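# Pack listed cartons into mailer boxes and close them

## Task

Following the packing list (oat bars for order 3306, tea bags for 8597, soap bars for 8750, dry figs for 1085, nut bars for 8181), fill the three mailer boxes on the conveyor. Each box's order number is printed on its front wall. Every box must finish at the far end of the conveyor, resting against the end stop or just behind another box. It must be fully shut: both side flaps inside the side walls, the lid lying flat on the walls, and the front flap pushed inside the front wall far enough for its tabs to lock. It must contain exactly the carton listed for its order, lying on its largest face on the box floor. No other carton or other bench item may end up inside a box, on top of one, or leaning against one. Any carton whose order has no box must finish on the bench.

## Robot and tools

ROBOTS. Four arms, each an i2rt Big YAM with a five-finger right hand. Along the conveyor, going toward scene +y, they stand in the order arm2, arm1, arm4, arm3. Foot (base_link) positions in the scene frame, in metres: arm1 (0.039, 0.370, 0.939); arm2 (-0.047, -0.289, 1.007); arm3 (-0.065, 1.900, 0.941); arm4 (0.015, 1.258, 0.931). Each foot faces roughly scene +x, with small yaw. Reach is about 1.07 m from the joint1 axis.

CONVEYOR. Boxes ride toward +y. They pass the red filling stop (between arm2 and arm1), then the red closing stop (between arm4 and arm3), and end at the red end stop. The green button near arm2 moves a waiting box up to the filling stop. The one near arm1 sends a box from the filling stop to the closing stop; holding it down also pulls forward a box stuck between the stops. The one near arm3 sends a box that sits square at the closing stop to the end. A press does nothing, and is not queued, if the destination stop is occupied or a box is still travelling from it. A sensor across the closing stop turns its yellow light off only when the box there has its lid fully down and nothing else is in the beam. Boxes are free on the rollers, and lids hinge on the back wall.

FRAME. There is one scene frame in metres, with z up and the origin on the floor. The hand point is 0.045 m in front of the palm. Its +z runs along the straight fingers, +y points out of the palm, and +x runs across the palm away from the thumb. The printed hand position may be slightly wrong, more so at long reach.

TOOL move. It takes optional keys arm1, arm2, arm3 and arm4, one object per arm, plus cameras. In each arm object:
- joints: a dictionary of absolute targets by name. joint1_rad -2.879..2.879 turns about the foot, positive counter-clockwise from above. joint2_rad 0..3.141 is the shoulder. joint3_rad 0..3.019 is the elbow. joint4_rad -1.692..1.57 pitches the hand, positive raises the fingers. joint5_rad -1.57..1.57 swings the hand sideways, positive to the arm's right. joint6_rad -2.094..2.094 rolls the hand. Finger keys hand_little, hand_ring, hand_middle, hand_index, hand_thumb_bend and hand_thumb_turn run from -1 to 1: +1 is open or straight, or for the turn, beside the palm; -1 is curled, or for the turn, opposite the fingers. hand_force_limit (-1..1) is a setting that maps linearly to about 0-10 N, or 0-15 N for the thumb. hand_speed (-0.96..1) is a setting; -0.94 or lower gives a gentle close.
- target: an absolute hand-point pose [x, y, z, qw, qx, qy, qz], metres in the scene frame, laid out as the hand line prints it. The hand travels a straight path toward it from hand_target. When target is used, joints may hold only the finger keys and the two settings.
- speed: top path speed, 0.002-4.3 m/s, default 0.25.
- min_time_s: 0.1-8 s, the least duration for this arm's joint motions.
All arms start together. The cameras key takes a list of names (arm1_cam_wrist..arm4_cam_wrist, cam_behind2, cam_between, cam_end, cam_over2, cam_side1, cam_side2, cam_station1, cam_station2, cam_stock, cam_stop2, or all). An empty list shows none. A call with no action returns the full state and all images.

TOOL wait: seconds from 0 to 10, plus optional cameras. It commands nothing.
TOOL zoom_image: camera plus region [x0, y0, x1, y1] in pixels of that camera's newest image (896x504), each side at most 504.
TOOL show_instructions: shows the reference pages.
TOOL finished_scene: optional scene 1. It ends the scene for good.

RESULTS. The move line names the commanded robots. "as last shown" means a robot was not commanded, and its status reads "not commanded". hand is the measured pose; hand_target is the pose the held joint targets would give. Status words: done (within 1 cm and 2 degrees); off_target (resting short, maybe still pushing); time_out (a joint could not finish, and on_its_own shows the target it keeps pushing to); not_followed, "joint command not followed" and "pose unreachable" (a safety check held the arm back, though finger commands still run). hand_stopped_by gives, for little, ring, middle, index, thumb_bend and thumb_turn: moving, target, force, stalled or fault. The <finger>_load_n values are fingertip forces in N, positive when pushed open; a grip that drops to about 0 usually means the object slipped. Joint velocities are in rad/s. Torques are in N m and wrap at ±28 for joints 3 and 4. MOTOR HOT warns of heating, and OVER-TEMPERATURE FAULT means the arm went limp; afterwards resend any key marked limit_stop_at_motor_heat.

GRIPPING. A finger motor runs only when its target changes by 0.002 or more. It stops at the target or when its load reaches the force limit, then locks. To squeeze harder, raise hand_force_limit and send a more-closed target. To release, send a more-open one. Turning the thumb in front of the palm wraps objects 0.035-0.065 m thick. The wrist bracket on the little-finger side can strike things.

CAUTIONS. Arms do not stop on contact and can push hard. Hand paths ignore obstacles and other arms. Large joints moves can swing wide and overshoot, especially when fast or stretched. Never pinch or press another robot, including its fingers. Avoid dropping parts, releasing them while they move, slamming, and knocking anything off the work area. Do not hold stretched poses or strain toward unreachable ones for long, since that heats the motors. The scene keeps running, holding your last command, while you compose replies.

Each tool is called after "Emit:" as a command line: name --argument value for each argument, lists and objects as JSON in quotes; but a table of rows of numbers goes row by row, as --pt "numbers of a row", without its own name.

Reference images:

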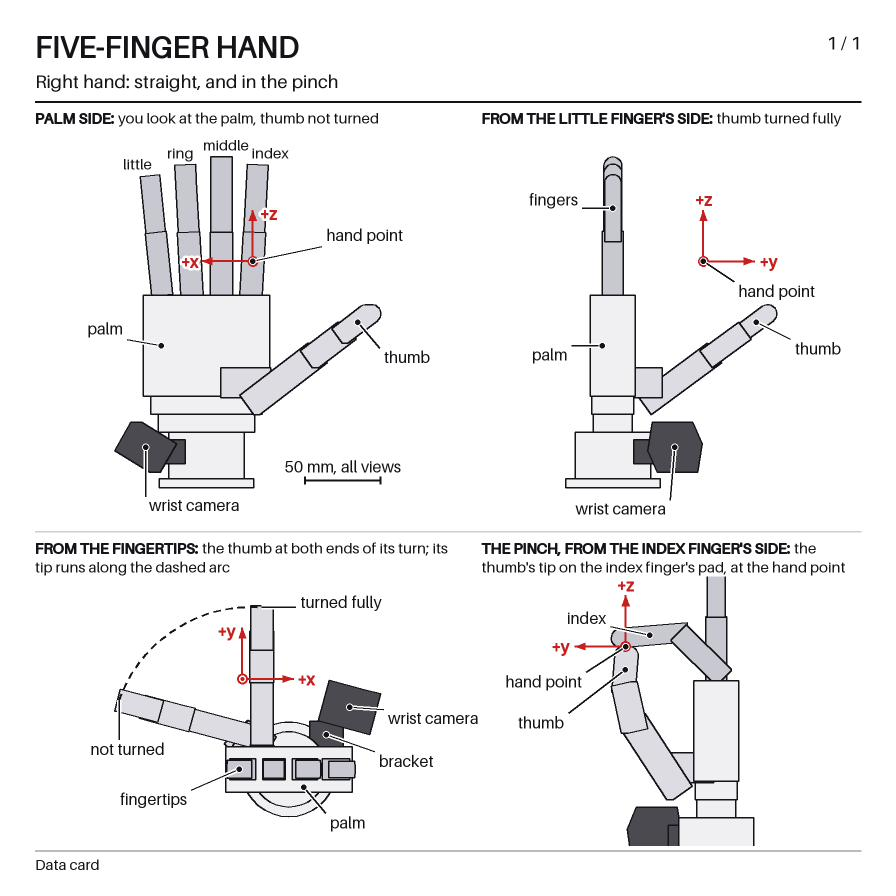

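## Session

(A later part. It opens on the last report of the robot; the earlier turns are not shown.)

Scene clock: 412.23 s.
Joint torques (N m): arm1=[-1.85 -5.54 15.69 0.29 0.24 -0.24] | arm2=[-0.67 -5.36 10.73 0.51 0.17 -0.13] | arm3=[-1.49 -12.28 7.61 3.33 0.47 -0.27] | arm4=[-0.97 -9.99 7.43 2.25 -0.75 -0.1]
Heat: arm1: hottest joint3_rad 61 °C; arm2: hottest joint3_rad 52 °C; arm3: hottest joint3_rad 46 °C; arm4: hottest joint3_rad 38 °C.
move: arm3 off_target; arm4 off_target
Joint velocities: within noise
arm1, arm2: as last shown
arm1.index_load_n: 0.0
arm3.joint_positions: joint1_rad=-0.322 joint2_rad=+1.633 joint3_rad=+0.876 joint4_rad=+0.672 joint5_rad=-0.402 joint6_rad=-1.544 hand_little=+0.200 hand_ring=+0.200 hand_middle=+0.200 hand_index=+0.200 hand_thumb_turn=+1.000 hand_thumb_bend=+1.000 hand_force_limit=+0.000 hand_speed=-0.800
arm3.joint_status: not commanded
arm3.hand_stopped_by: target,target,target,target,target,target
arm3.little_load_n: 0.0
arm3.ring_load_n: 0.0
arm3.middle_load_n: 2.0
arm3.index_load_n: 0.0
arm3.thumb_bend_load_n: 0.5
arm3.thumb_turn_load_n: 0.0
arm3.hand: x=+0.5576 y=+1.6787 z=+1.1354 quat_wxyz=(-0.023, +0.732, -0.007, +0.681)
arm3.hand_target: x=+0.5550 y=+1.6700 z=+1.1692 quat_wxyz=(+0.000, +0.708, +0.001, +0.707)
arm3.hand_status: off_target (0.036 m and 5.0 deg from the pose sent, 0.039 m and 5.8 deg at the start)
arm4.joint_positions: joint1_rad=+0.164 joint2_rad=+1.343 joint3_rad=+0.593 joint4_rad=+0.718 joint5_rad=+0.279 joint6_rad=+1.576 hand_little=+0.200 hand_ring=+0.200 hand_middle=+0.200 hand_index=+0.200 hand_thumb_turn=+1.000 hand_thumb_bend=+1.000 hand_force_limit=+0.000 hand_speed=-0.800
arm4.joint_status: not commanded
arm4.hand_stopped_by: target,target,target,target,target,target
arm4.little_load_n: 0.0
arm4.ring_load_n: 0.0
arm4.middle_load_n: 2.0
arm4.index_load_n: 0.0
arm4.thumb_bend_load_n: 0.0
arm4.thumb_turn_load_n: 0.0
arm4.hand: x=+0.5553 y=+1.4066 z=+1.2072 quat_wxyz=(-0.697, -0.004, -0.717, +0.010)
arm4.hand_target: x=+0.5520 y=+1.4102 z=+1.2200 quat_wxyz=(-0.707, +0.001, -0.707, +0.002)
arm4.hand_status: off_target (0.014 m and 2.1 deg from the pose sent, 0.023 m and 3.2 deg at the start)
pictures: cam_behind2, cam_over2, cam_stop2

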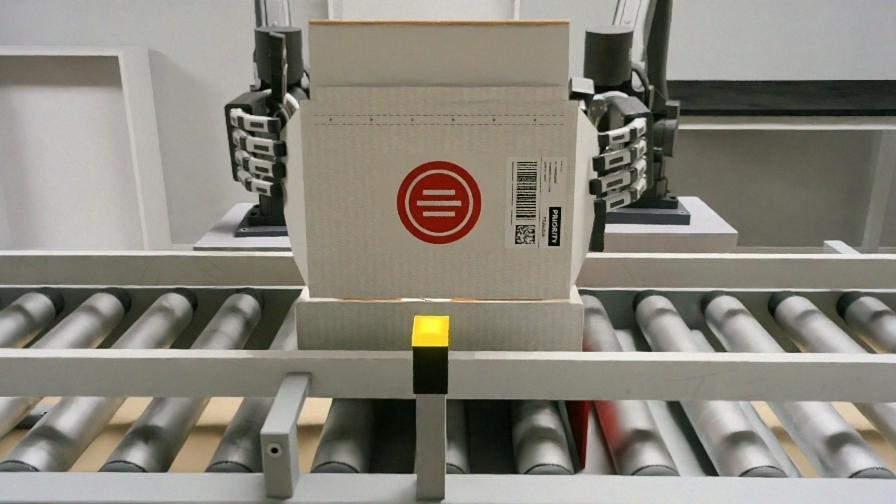

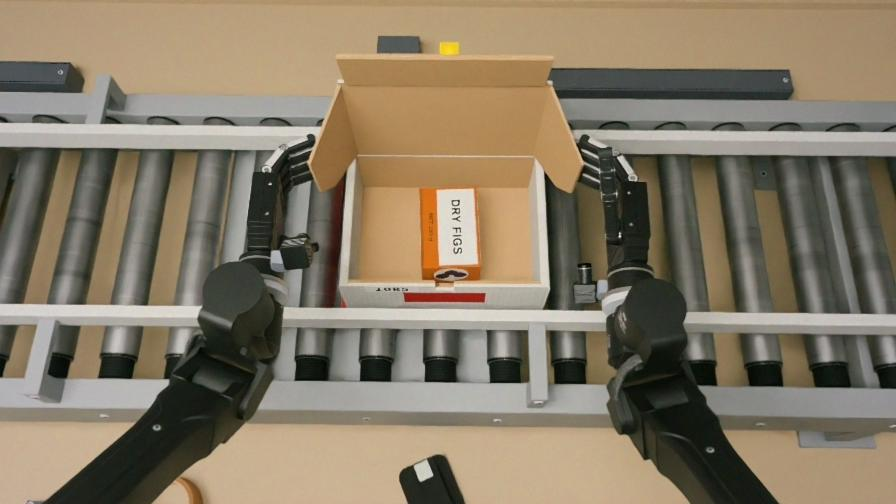

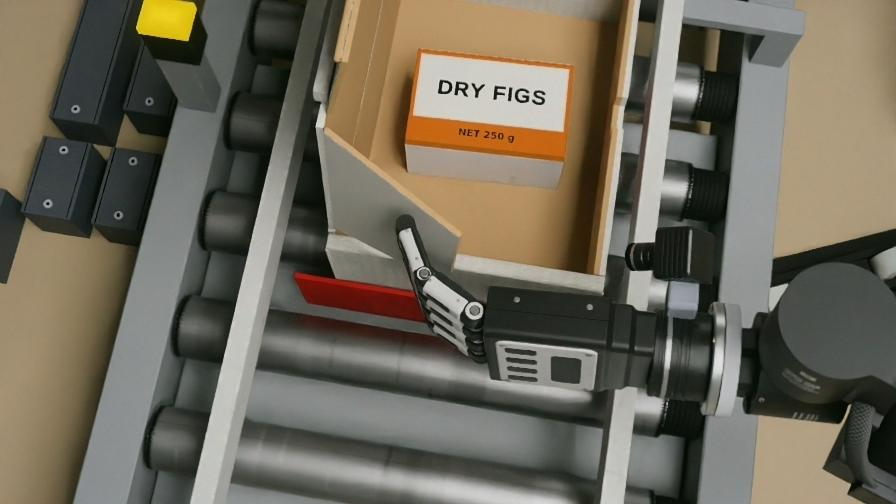

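Emit:
move --arm4 '{"target": [0.575, 1.30, 1.23, 0.7071, 0, 0.7071, 0], "speed": 0.2, "joints": {"hand_thumb_turn": -1, "hand_speed": 0}}' --arm3 '{"target": [0.578, 1.79, 1.18, 0, 0.7071, 0, 0.7071], "speed": 0.2, "joints": {"hand_thumb_turn": -1, "hand_speed": 0}}'

Emit:
move --arm4 '{"target": [0.628, 1.31, 1.225, 0.7071, 0, 0.7071, 0], "speed": 0.2}' --arm3 '{"target": [0.634, 1.77, 1.167, 0, 0.7071, 0, 0.7071], "speed": 0.2}' --cameras '["arm3_cam_wrist", "arm4_cam_wrist", "cam_over2", "cam_station2", "cam_behind2"]'

Scene clock: 501.90 s.
Joint torques (N m): arm1=[-1.9 -5.54 15.68 0.29 0.24 -0.23] | arm2=[-0.62 -5.48 10.69 0.5 0.17 -0.13] | arm3=[-0.85 -10.64 8.06 2.24 0.08 -0.26] | arm4=[-1.49 -9 10.14 1.13 -0.22 0.03]
Heat: arm1: hottest joint3_rad 63 °C; arm2: hottest joint3_rad 53 °C; arm3: hottest joint3_rad 42 °C; arm4: hottest joint3_rad 36 °C.
move: arm3 off_target; arm4 off_target
Joint velocities: within noise
arm1, arm2: as last shown
arm1.index_load_n: -0.5
arm3.joint_positions: joint1_rad=-0.063 joint2_rad=+1.574 joint3_rad=+0.864 joint4_rad=+0.672 joint5_rad=-0.124 joint6_rad=-1.549 hand_little=+0.200 hand_ring=+0.200 hand_middle=+0.200 hand_index=+0.200 hand_thumb_turn=-1.000 hand_thumb_bend=+1.000 hand_force_limit=+0.000 hand_speed=+0.000
arm3.joint_status: all done
arm3.hand_stopped_by: target,target,target,target,target,target
arm3.little_load_n: 0.0
arm3.ring_load_n: 0.0
arm3.middle_load_n: 0.0
arm3.index_load_n: 0.5
arm3.thumb_bend_load_n: 0.0
arm3.thumb_turn_load_n: 0.5
arm3.hand: x=+0.5779 y=+1.7919 z=+1.1644 quat_wxyz=(-0.006, +0.718, -0.002, +0.696)
arm3.hand_target: x=+0.5780 y=+1.7900 z=+1.1797 quat_wxyz=(+0.002, +0.708, +0.002, +0.706)
arm3.hand_status: off_target (0.016 m and 1.9 deg from the pose sent, 0.122 m and 5.0 deg at the start)
arm4.joint_positions: joint1_rad=-0.140 joint2_rad=+1.338 joint3_rad=+0.593 joint4_rad=+0.713 joint5_rad=-0.048 joint6_rad=+1.571 hand_little=+0.200 hand_ring=+0.200 hand_middle=+0.200 hand_index=+0.200 hand_thumb_turn=-1.000 hand_thumb_bend=+1.000 hand_force_limit=+0.000 hand_speed=+0.000
arm4.joint_status: all done
arm4.hand_stopped_by: target,target,target,target,target,target
arm4.little_load_n: 0.0
arm4.ring_load_n: 0.0
arm4.middle_load_n: 0.0
arm4.index_load_n: 0.0
arm4.thumb_bend_load_n: 0.0
arm4.thumb_turn_load_n: -0.5
arm4.hand: x=+0.5648 y=+1.3039 z=+1.2090 quat_wxyz=(-0.696, +0.002, -0.718, +0.000)
arm4.hand_target: x=+0.5739 y=+1.3001 z=+1.2298 quat_wxyz=(-0.707, -0.001, -0.707, -0.001)
arm4.hand_status: off_target (0.024 m and 1.8 deg from the pose sent, 0.111 m and 2.1 deg at the start)
pictures: none

Scene clock: 503.17 s.
Joint torques (N m): arm1=[-1.85 -5.54 15.69 0.29 0.24 -0.23] | arm2=[-0.62 -5.48 10.71 0.53 0.16 -0.13] | arm3=[-1.44 -10.75 11.43 2.3 -0.2 -0.19] | arm4=[-0.09 -10.34 10.41 1.84 0.05 0]
Heat: arm1: hottest joint3_rad 63 °C; arm2: hottest joint3_rad 53 °C; arm3: hottest joint3_rad 43 °C; arm4: hottest joint3_rad 36 °C.
move: arm3 off_target; arm4 off_target
Joint velocities: within noise
arm1, arm2: as last shown
arm3.joint_positions: joint1_rad=-0.081 joint2_rad=+1.703 joint3_rad=+0.973 joint4_rad=+0.672 joint5_rad=-0.133 joint6_rad=-1.549 hand_little=+0.200 hand_ring=+0.200 hand_middle=+0.200 hand_index=+0.200 hand_thumb_turn=-1.000 hand_thumb_bend=+1.000 hand_force_limit=+0.000 hand_speed=+0.000
arm3.joint_status: not commanded
arm3.hand_stopped_by: target,target,target,target,target,target
arm3.little_load_n: 0.0
arm3.ring_load_n: 0.0
arm3.middle_load_n: 0.0
arm3.index_load_n: 0.0
arm3.thumb_bend_load_n: 0.0
arm3.thumb_turn_load_n: 0.0
arm3.hand: x=+0.6181 y=+1.7757 z=+1.1417 quat_wxyz=(-0.004, +0.725, -0.006, +0.689)
arm3.hand_target: x=+0.6322 y=+1.7693 z=+1.1667 quat_wxyz=(+0.002, +0.707, -0.003, +0.707)
arm3.hand_status: off_target (0.030 m and 3.1 deg from the pose sent, 0.060 m and 1.9 deg at the start)
arm4.joint_positions: joint1_rad=-0.131 joint2_rad=+1.476 joint3_rad=+0.719 joint4_rad=+0.713 joint5_rad=-0.039 joint6_rad=+1.571 hand_little=+0.200 hand_ring=+0.200 hand_middle=+0.200 hand_index=+0.200 hand_thumb_turn=-1.000 hand_thumb_bend=+1.000 hand_force_limit=+0.000 hand_speed=+0.000
arm4.joint_status: not commanded
arm4.hand_stopped_by: target,target,target,target,target,target
arm4.little_load_n: 0.0
arm4.ring_load_n: 0.0
arm4.middle_load_n: 0.0
arm4.index_load_n: 0.0
arm4.thumb_bend_load_n: 0.0
arm4.thumb_turn_load_n: 0.0
arm4.hand: x=+0.6151 y=+1.3054 z=+1.2015 quat_wxyz=(-0.692, +0.002, -0.722, +0.000)
arm4.hand_target: x=+0.6259 y=+1.3121 z=+1.2240 quat_wxyz=(-0.707, +0.005, -0.707, -0.005)
arm4.hand_status: off_target (0.027 m and 2.5 deg from the pose sent, 0.065 m and 1.8 deg at the start)
pictures: arm3_cam_wrist, arm4_cam_wrist, cam_behind2, cam_over2, cam_station2

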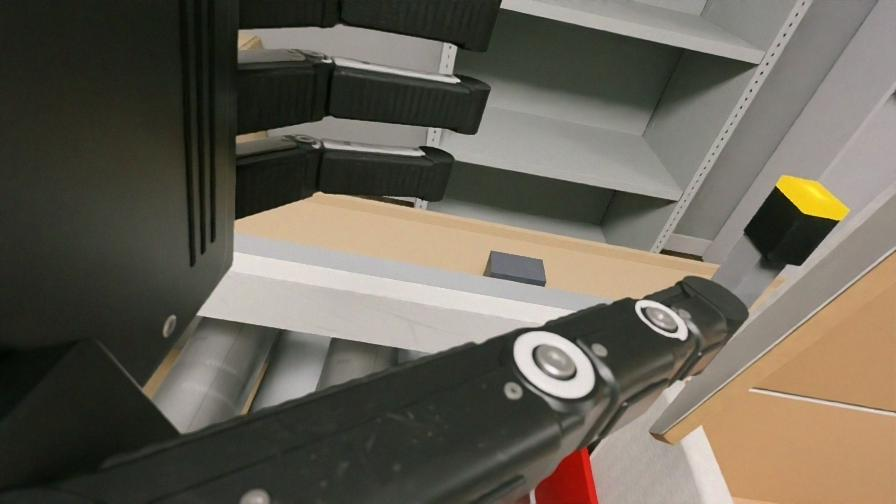

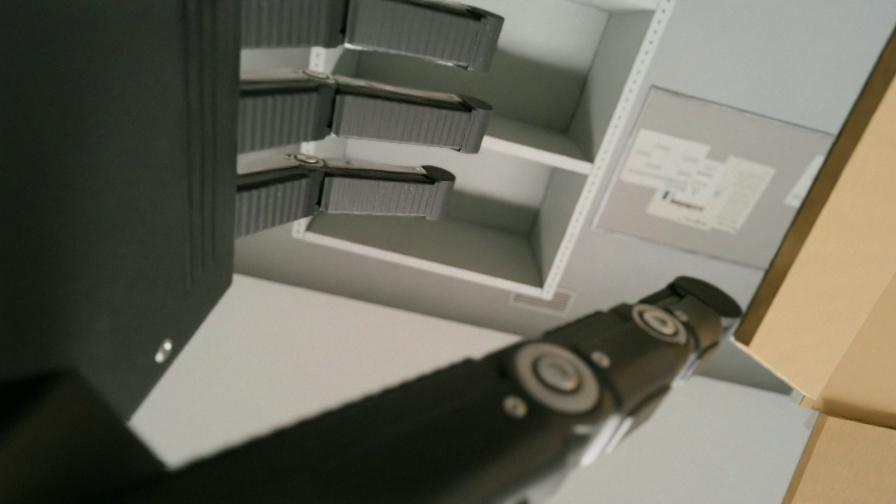

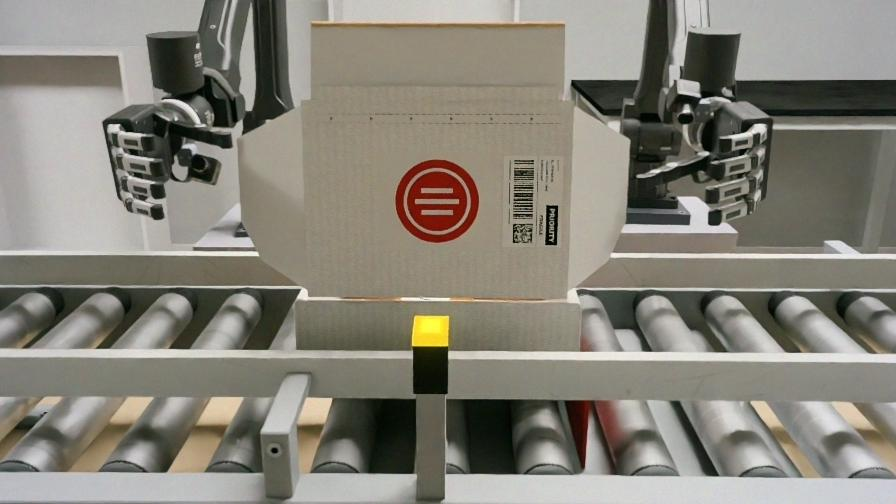

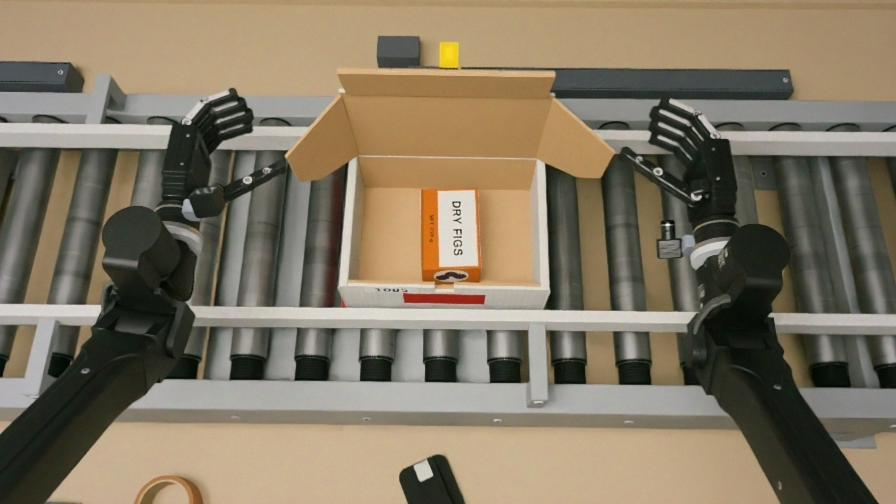

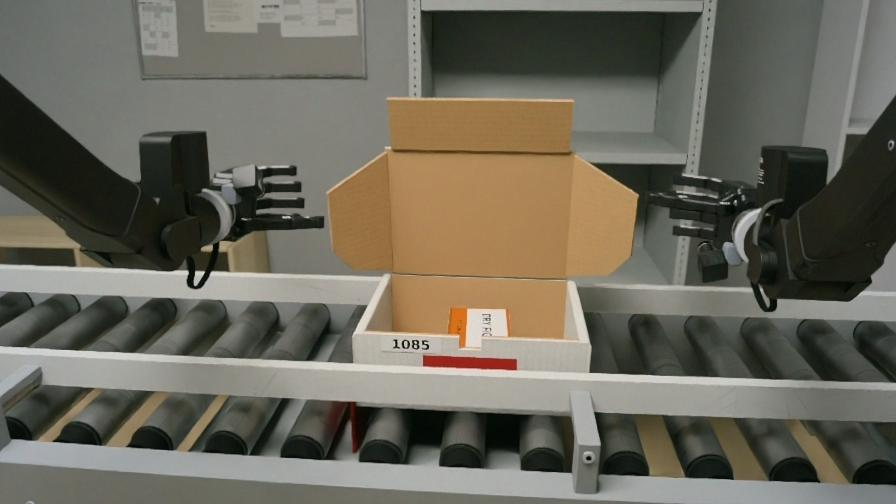

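Emit:
move --arm4 '{"target": [0.601, 1.31, 1.225, 0.7071, 0, 0.7071, 0], "speed": 0.2}' --arm3 '{"target": [0.606, 1.77, 1.172, 0, 0.7071, 0, 0.7071], "speed": 0.2}'

Emit:
move --arm4 '{"target": [0.601, 1.375, 1.225, 0.7071, 0, 0.7071, 0], "speed": 0.15}' --arm3 '{"target": [0.606, 1.695, 1.172, 0, 0.7071, 0, 0.7071], "speed": 0.15}' --cameras '["arm3_cam_wrist", "arm4_cam_wrist", "cam_over2", "cam_behind2", "cam_stop2"]'

Scene clock: 515.47 s.
Joint torques (N m): arm1=[-1.85 -5.6 15.69 0.31 0.24 -0.23] | arm2=[-0.67 -5.42 10.7 0.51 0.16 -0.13] | arm3=[-1.55 -11.99 7.35 2.5 -0.21 -0.19] | arm4=[-0.15 -11.63 7.53 1.95 0.06 0]
Heat: arm1: hottest joint3_rad 63 °C; arm2: hottest joint3_rad 54 °C; arm3: hottest joint3_rad 43 °C; arm4: hottest joint3_rad 38 °C.
move: arm3 off_target; arm4 off_target
Joint velocities: within noise
arm1, arm2: as last shown
arm1.index_load_n: 0.0
arm3.joint_positions: joint1_rad=-0.089 joint2_rad=+1.662 joint3_rad=+0.954 joint4_rad=+0.672 joint5_rad=-0.144 joint6_rad=-1.549 hand_little=+0.200 hand_ring=+0.200 hand_middle=+0.200 hand_index=+0.200 hand_thumb_turn=-1.000 hand_thumb_bend=+1.000 hand_force_limit=+0.000 hand_speed=+0.000
arm3.joint_status: not commanded
arm3.hand_stopped_by: target,target,target,target,target,target
arm3.little_load_n: 0.0
arm3.ring_load_n: 0.0
arm3.middle_load_n: 0.0
arm3.index_load_n: 0.5
arm3.thumb_bend_load_n: 0.0
arm3.thumb_turn_load_n: 0.0
arm3.hand: x=+0.6093 y=+1.7741 z=+1.1591 quat_wxyz=(-0.004, +0.717, -0.004, +0.697)
arm3.hand_target: x=+0.6064 y=+1.7688 z=+1.1725 quat_wxyz=(+0.002, +0.707, -0.002, +0.707)
arm3.hand_status: off_target (0.014 m and 1.8 deg from the pose sent, 0.033 m and 3.1 deg at the start)
arm4.joint_positions: joint1_rad=-0.131 joint2_rad=+1.435 joint3_rad=+0.696 joint4_rad=+0.713 joint5_rad=-0.025 joint6_rad=+1.571 hand_little=+0.200 hand_ring=+0.200 hand_middle=+0.200 hand_index=+0.200 hand_thumb_turn=-1.000 hand_thumb_bend=+1.000 hand_force_limit=+0.000 hand_speed=+0.000
arm4.joint_status: not commanded
arm4.hand_stopped_by: target,target,target,target,target,target
arm4.little_load_n: 0.0
arm4.ring_load_n: 0.0
arm4.middle_load_n: 0.0
arm4.index_load_n: 0.0
arm4.thumb_bend_load_n: 0.0
arm4.thumb_turn_load_n: 0.0
arm4.hand: x=+0.6044 y=+1.3032 z=+1.2126 quat_wxyz=(-0.698, -0.002, -0.716, +0.005)
arm4.hand_target: x=+0.6016 y=+1.3097 z=+1.2254 quat_wxyz=(-0.707, +0.000, -0.707, +0.001)
arm4.hand_status: off_target (0.015 m and 1.5 deg from the pose sent, 0.028 m and 2.5 deg at the start)
pictures: none

Scene clock: 516.70 s.
Joint torques (N m): arm1=[-1.85 -5.54 15.68 0.29 0.24 -0.23] | arm2=[-0.67 -5.48 10.71 0.51 0.16 -0.13] | arm3=[-2.37 -9.58 10.92 2.18 -0.04 -0.16] | arm4=[-0.38 -10.87 8.2 1.92 0.06 -0.04]
Heat: arm1: hottest joint3_rad 63 °C; arm2: hottest joint3_rad 54 °C; arm3: hottest joint3_rad 43 °C; arm4: hottest joint3_rad 38 °C.
move: arm3 off_target; arm4 off_target
Joint velocities: within noise
arm1, arm2: as last shown
arm1.index_load_n: -0.5
arm3.joint_positions: joint1_rad=-0.227 joint2_rad=+1.665 joint3_rad=+0.954 joint4_rad=+0.672 joint5_rad=-0.314 joint6_rad=-1.549 hand_little=+0.200 hand_ring=+0.200 hand_middle=+0.200 hand_index=+0.200 hand_thumb_turn=-1.000 hand_thumb_bend=+1.000 hand_force_limit=+0.000 hand_speed=+0.000
arm3.joint_status: not commanded
arm3.hand_stopped_by: target,target,target,target,target,target
arm3.little_load_n: 0.0
arm3.ring_load_n: 0.0
arm3.middle_load_n: 0.0
arm3.index_load_n: 0.0
arm3.thumb_bend_load_n: -1.0
arm3.thumb_turn_load_n: -1.5
arm3.hand: x=+0.5971 y=+1.7146 z=+1.1578 quat_wxyz=(-0.017, +0.718, +0.005, +0.696)
arm3.hand_target: x=+0.6062 y=+1.6979 z=+1.1722 quat_wxyz=(-0.005, +0.707, +0.003, +0.707)
arm3.hand_status: off_target (0.026 m and 2.7 deg from the pose sent, 0.080 m and 1.8 deg at the start)
arm4.joint_positions: joint1_rad=+0.050 joint2_rad=+1.435 joint3_rad=+0.696 joint4_rad=+0.713 joint5_rad=+0.138 joint6_rad=+1.571 hand_little=+0.200 hand_ring=+0.200 hand_middle=+0.200 hand_index=+0.200 hand_thumb_turn=-1.000 hand_thumb_bend=+1.000 hand_force_limit=+0.000 hand_speed=+0.000
arm4.joint_status: not commanded
arm4.hand_stopped_by: target,target,target,target,target,target
arm4.little_load_n: 0.0
arm4.ring_load_n: 0.0
arm4.middle_load_n: 0.0
arm4.index_load_n: 0.0
arm4.thumb_bend_load_n: 0.0
arm4.thumb_turn_load_n: 0.0
arm4.hand: x=+0.5994 y=+1.3780 z=+1.2120 quat_wxyz=(-0.698, +0.006, -0.716, +0.000)
arm4.hand_target: x=+0.5999 y=+1.3828 z=+1.2247 quat_wxyz=(-0.707, +0.006, -0.707, -0.003)
arm4.hand_status: off_target (0.013 m and 1.5 deg from the pose sent, 0.073 m and 1.5 deg at the start)
pictures: arm3_cam_wrist, arm4_cam_wrist, cam_behind2, cam_over2, cam_stop2

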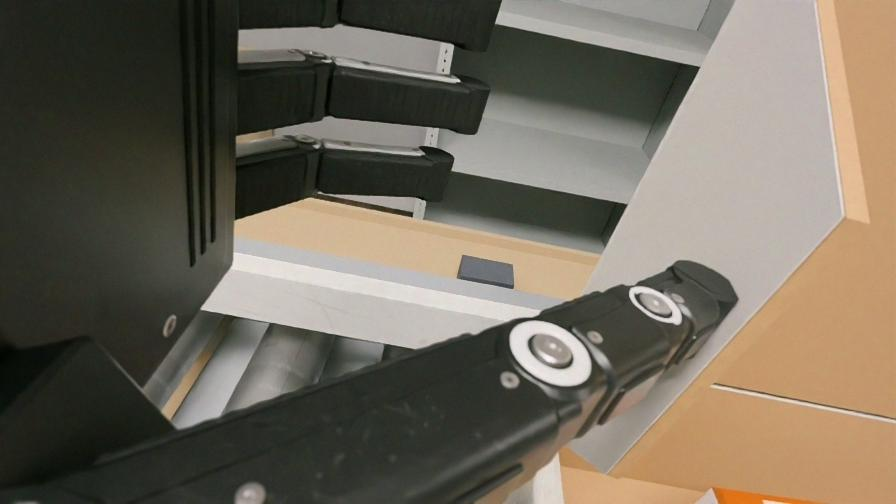

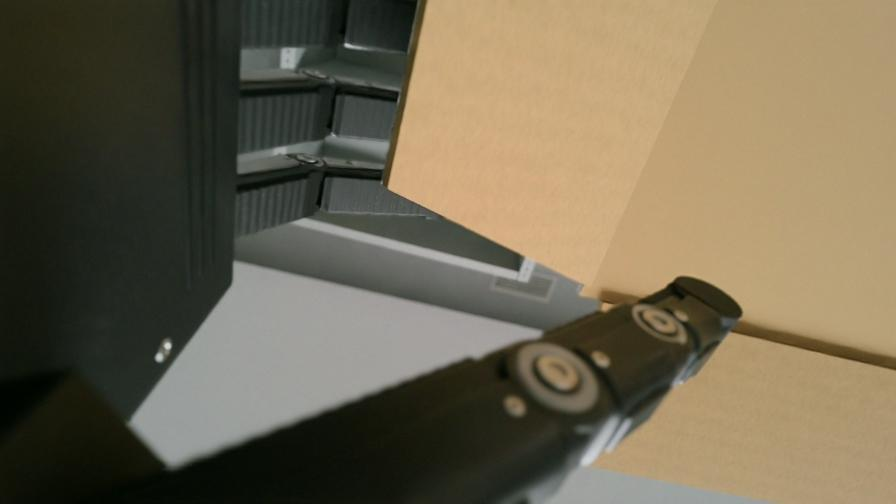

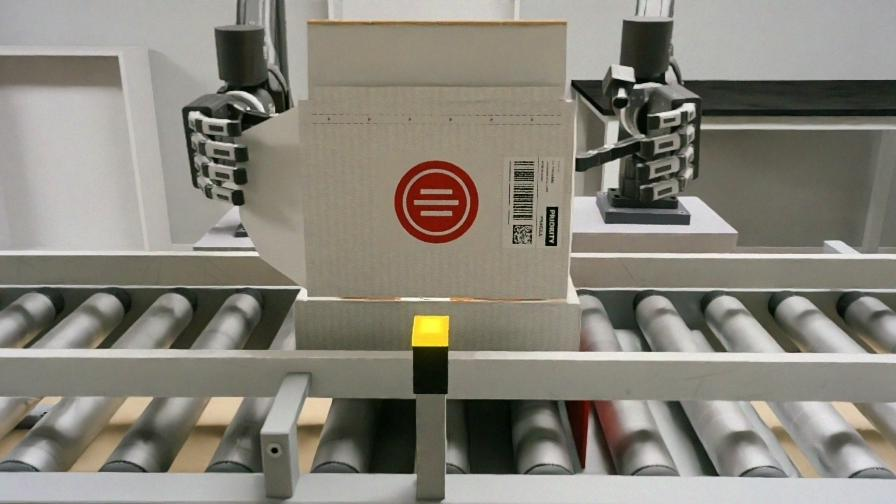

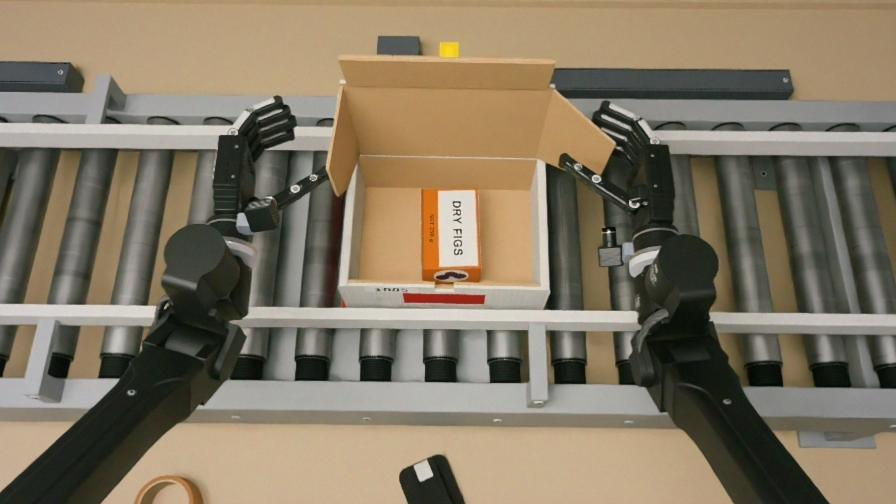

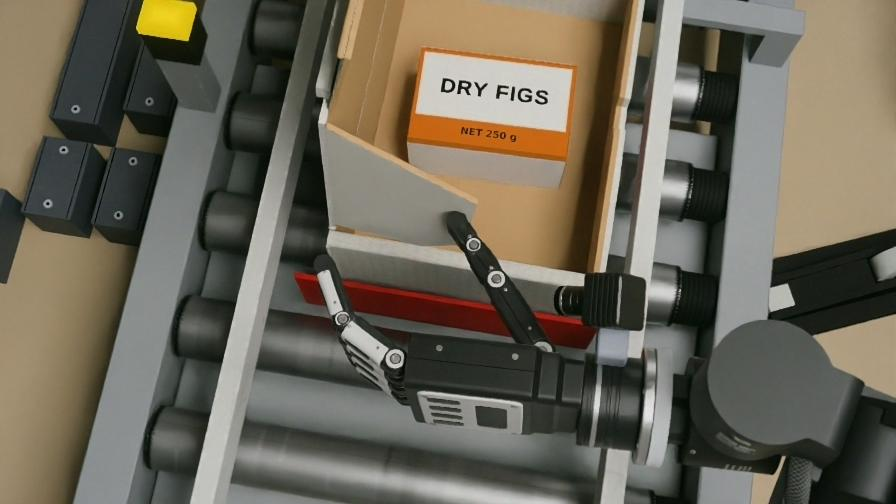

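Emit:
move --arm3 '{"target": [0.600, 1.78, 1.172, 0, 0.7071, 0, 0.7071], "speed": 0.2}'

Emit:
move --arm3 '{"target": [0.585, 1.77, 1.172, 0, 0.7071, 0, 0.7071], "speed": 0.2}' --cameras '["arm3_cam_wrist", "cam_over2", "cam_stop2"]'

Scene clock: 524.73 s.
Joint torques (N m): arm1=[-1.85 -5.54 15.68 0.29 0.24 -0.23] | arm2=[-0.62 -5.42 10.71 0.49 0.16 -0.13] | arm3=[-0.62 -12.04 7.24 2.65 0.06 -0.23] | arm4=[-0.38 -10.93 8.2 1.91 0.07 -0.04]
Heat: arm1: hottest joint3_rad 63 °C; arm2: hottest joint3_rad 54 °C; arm3: hottest joint3_rad 45 °C; arm4: hottest joint3_rad 38 °C.
move: arm3 off_target
Joint velocities: within noise
arm1, arm2, arm4: as last shown
arm1.index_load_n: 0.0
arm3.joint_positions: joint1_rad=-0.083 joint2_rad=+1.648 joint3_rad=+0.930 joint4_rad=+0.672 joint5_rad=-0.139 joint6_rad=-1.549 hand_little=+0.200 hand_ring=+0.200 hand_middle=+0.200 hand_index=+0.200 hand_thumb_turn=-1.000 hand_thumb_bend=+1.000 hand_force_limit=+0.000 hand_speed=+0.000
arm3.joint_status: not commanded
arm3.hand_stopped_by: target,target,target,target,target,target
arm3.little_load_n: 0.0
arm3.ring_load_n: 0.0
arm3.middle_load_n: 0.0
arm3.index_load_n: 0.0
arm3.thumb_bend_load_n: 0.0
arm3.thumb_turn_load_n: 0.0
arm3.hand: x=+0.6016 y=+1.7784 z=+1.1543 quat_wxyz=(-0.005, +0.721, -0.004, +0.693)
arm3.hand_target: x=+0.5995 y=+1.7790 z=+1.1713 quat_wxyz=(+0.001, +0.708, +0.001, +0.706)
arm3.hand_status: off_target (0.018 m and 2.4 deg from the pose sent, 0.067 m and 2.7 deg at the start)
arm4.little_load_n: 0.5
pictures: none

Scene clock: 525.73 s.
Joint torques (N m): arm1=[-1.85 -5.54 15.68 0.29 0.24 -0.24] | arm2=[-0.73 -5.48 10.73 0.49 0.16 -0.13] | arm3=[-1.49 -11.63 7.12 2.97 -0.22 -0.2] | arm4=[-0.38 -10.93 8.18 1.91 0.06 -0.05]
Heat: arm1: hottest joint3_rad 63 °C; arm2: hottest joint3_rad 54 °C; arm3: hottest joint3_rad 45 °C; arm4: hottest joint3_rad 37 °C.
move: arm3 off_target
Joint velocities: within noise
arm1.joint_positions: joint1_rad=+0.965 joint2_rad=+1.140 joint3_rad=+1.265 joint4_rad=-1.472 joint5_rad=+0.439 joint6_rad=-0.279 hand_little=+1.000 hand_ring=+1.000 hand_middle=+1.000 hand_index=+1.000 hand_thumb_turn=+1.000 hand_thumb_bend=+1.000 hand_force_limit=+0.000 hand_speed=-0.800
arm1.joint_status: not commanded
arm1.hand_stopped_by: target,target,target,target,target,target
arm1.little_load_n: 0.0
arm1.ring_load_n: 0.5
arm1.middle_load_n: 0.0
arm1.index_load_n: 0.0
arm1.thumb_bend_load_n: 0.0
arm1.thumb_turn_load_n: 0.0
arm1.hand: x=+0.2377 y=+0.5978 z=+1.2285 quat_wxyz=(-0.020, +0.960, -0.127, +0.249)
arm1.hand_target: x=+0.2466 y=+0.6035 z=+1.2510 quat_wxyz=(-0.037, +0.957, -0.130, +0.256)
arm1.hand_status: not commanded
arm2.joint_positions: joint1_rad=+0.803 joint2_rad=+1.195 joint3_rad=+1.279 joint4_rad=-1.267 joint5_rad=+0.350 joint6_rad=-0.612 hand_little=+1.000 hand_ring=+1.000 hand_middle=+1.000 hand_index=+1.000 hand_thumb_turn=+1.000 hand_thumb_bend=+1.000 hand_force_limit=+0.000 hand_speed=-0.800
arm2.joint_status: not commanded
arm2.hand_stopped_by: target,target,target,target,target,target
arm2.little_load_n: 0.0
arm2.ring_load_n: 0.0
arm2.middle_load_n: 0.0
arm2.index_load_n: 0.0
arm2.thumb_bend_load_n: -0.5
arm2.thumb_turn_load_n: 0.0
arm2.hand: x=+0.2742 y=-0.1069 z=+1.2866 quat_wxyz=(-0.028, +0.956, -0.146, +0.252)
arm2.hand_target: x=+0.2802 y=-0.0991 z=+1.3007 quat_wxyz=(-0.035, +0.956, -0.137, +0.256)
arm2.hand_status: not commanded
arm3.joint_positions: joint1_rad=-0.096 joint2_rad=+1.619 joint3_rad=+0.893 joint4_rad=+0.672 joint5_rad=-0.144 joint6_rad=-1.549 hand_little=+0.200 hand_ring=+0.200 hand_middle=+0.200 hand_index=+0.200 hand_thumb_turn=-1.000 hand_thumb_bend=+1.000 hand_force_limit=+0.000 hand_speed=+0.000
arm3.joint_status: not commanded
arm3.hand_stopped_by: target,target,target,target,target,target
arm3.little_load_n: 0.0
arm3.ring_load_n: 0.0
arm3.middle_load_n: 0.0
arm3.index_load_n: 0.0
arm3.thumb_bend_load_n: 0.0
arm3.thumb_turn_load_n: 0.0
arm3.hand: x=+0.5871 y=+1.7720 z=+1.1527 quat_wxyz=(-0.002, +0.723, -0.008, +0.690)
arm3.hand_target: x=+0.5845 y=+1.7678 z=+1.1713 quat_wxyz=(+0.004, +0.708, -0.004, +0.707)
arm3.hand_status: off_target (0.020 m and 2.8 deg from the pose sent, 0.026 m and 2.4 deg at the start)
arm4: as last shown
arm4.little_load_n: 0.0

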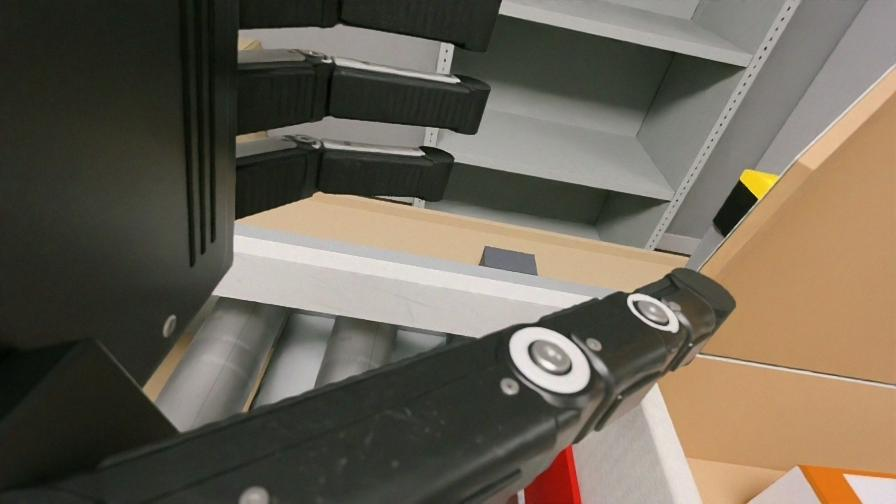

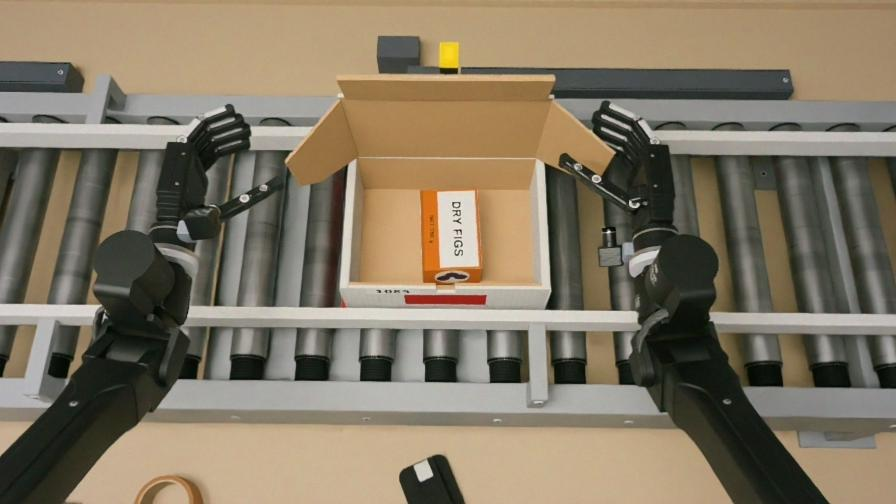

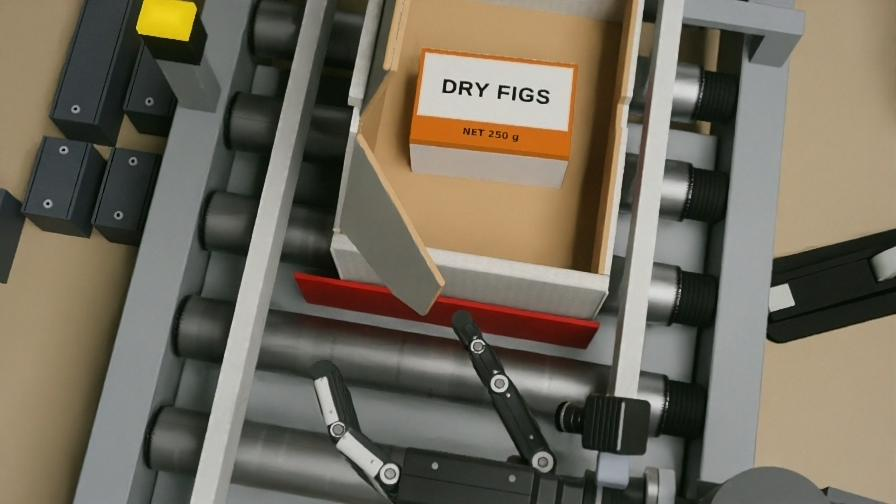

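Emit:
move --arm3 '{"target": [0.583, 1.695, 1.172, 0, 0.7071, 0, 0.7071], "speed": 0.15}' --cameras '["arm3_cam_wrist", "cam_over2", "cam_stop2"]'

Scene clock: 529.97 s.
Joint torques (N m): arm1=[-1.85 -5.54 15.69 0.31 0.24 -0.24] | arm2=[-0.62 -5.42 10.69 0.51 0.17 -0.13] | arm3=[-1.32 -9.29 10.63 2.77 -0.23 -0.17] | arm4=[-0.38 -10.93 8.2 1.89 0.07 -0.05]
Heat: arm1: hottest joint3_rad 64 °C; arm2: hottest joint3_rad 54 °C; arm3: hottest joint3_rad 44 °C; arm4: hottest joint3_rad 37 °C.
move: arm3 off_target
Joint velocities: within noise
arm1, arm2, arm4: as last shown
arm1.ring_load_n: 0.0
arm1.thumb_bend_load_n: -0.5
arm2.thumb_bend_load_n: 0.0
arm3.joint_positions: joint1_rad=-0.270 joint2_rad=+1.624 joint3_rad=+0.893 joint4_rad=+0.672 joint5_rad=-0.311 joint6_rad=-1.549 hand_little=+0.200 hand_ring=+0.200 hand_middle=+0.200 hand_index=+0.200 hand_thumb_turn=-1.000 hand_thumb_bend=+1.000 hand_force_limit=+0.000 hand_speed=+0.000
arm3.joint_status: not commanded
arm3.hand_stopped_by: target,target,target,target,target,target
arm3.little_load_n: 0.0
arm3.ring_load_n: 0.0
arm3.middle_load_n: 0.0
arm3.index_load_n: 0.0
arm3.thumb_bend_load_n: 0.0
arm3.thumb_turn_load_n: 0.5
arm3.hand: x=+0.5680 y=+1.6924 z=+1.1507 quat_wxyz=(-0.003, +0.724, -0.014, +0.690)
arm3.hand_target: x=+0.5803 y=+1.6884 z=+1.1719 quat_wxyz=(+0.002, +0.707, -0.005, +0.707)
arm3.hand_status: off_target (0.026 m and 3.2 deg from the pose sent, 0.080 m and 2.8 deg at the start)
arm4.thumb_turn_load_n: -0.5

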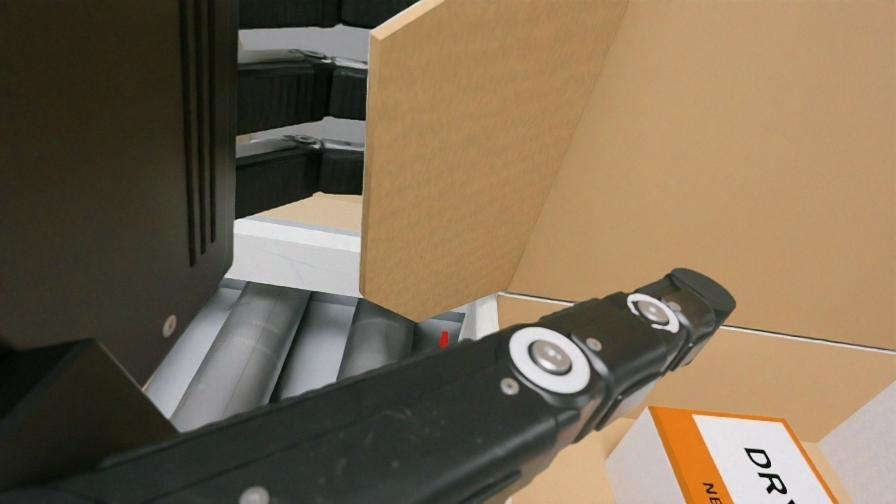

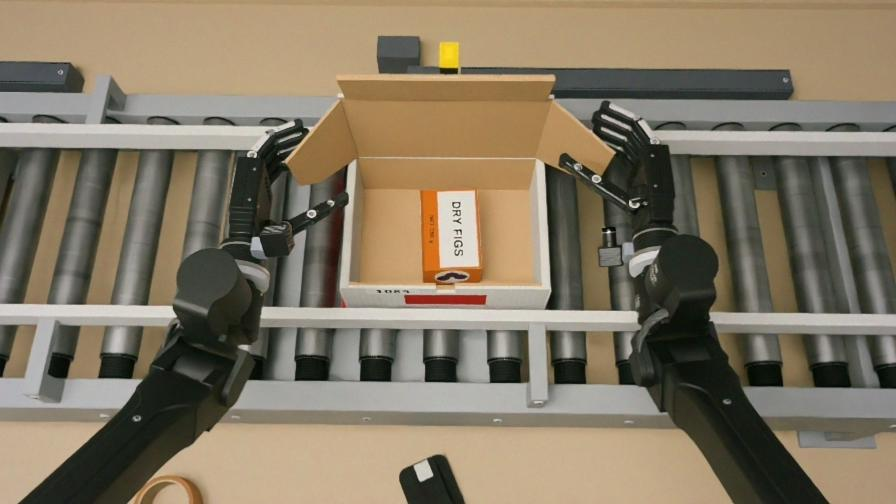

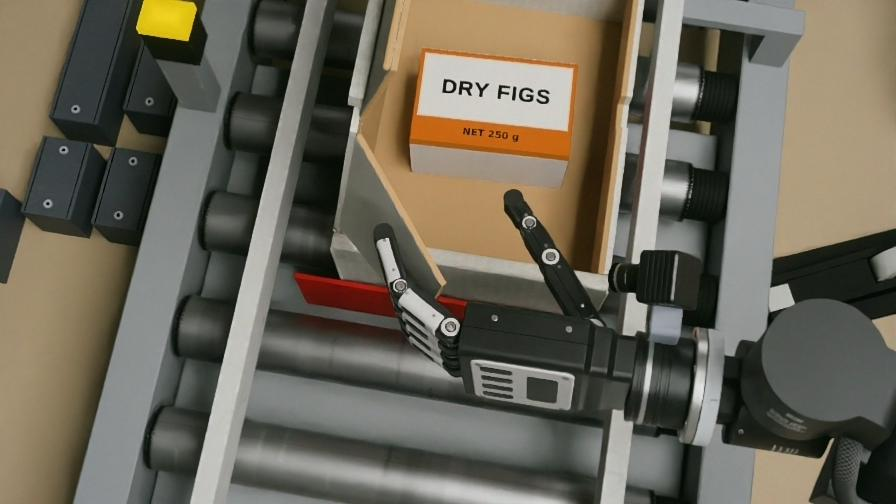

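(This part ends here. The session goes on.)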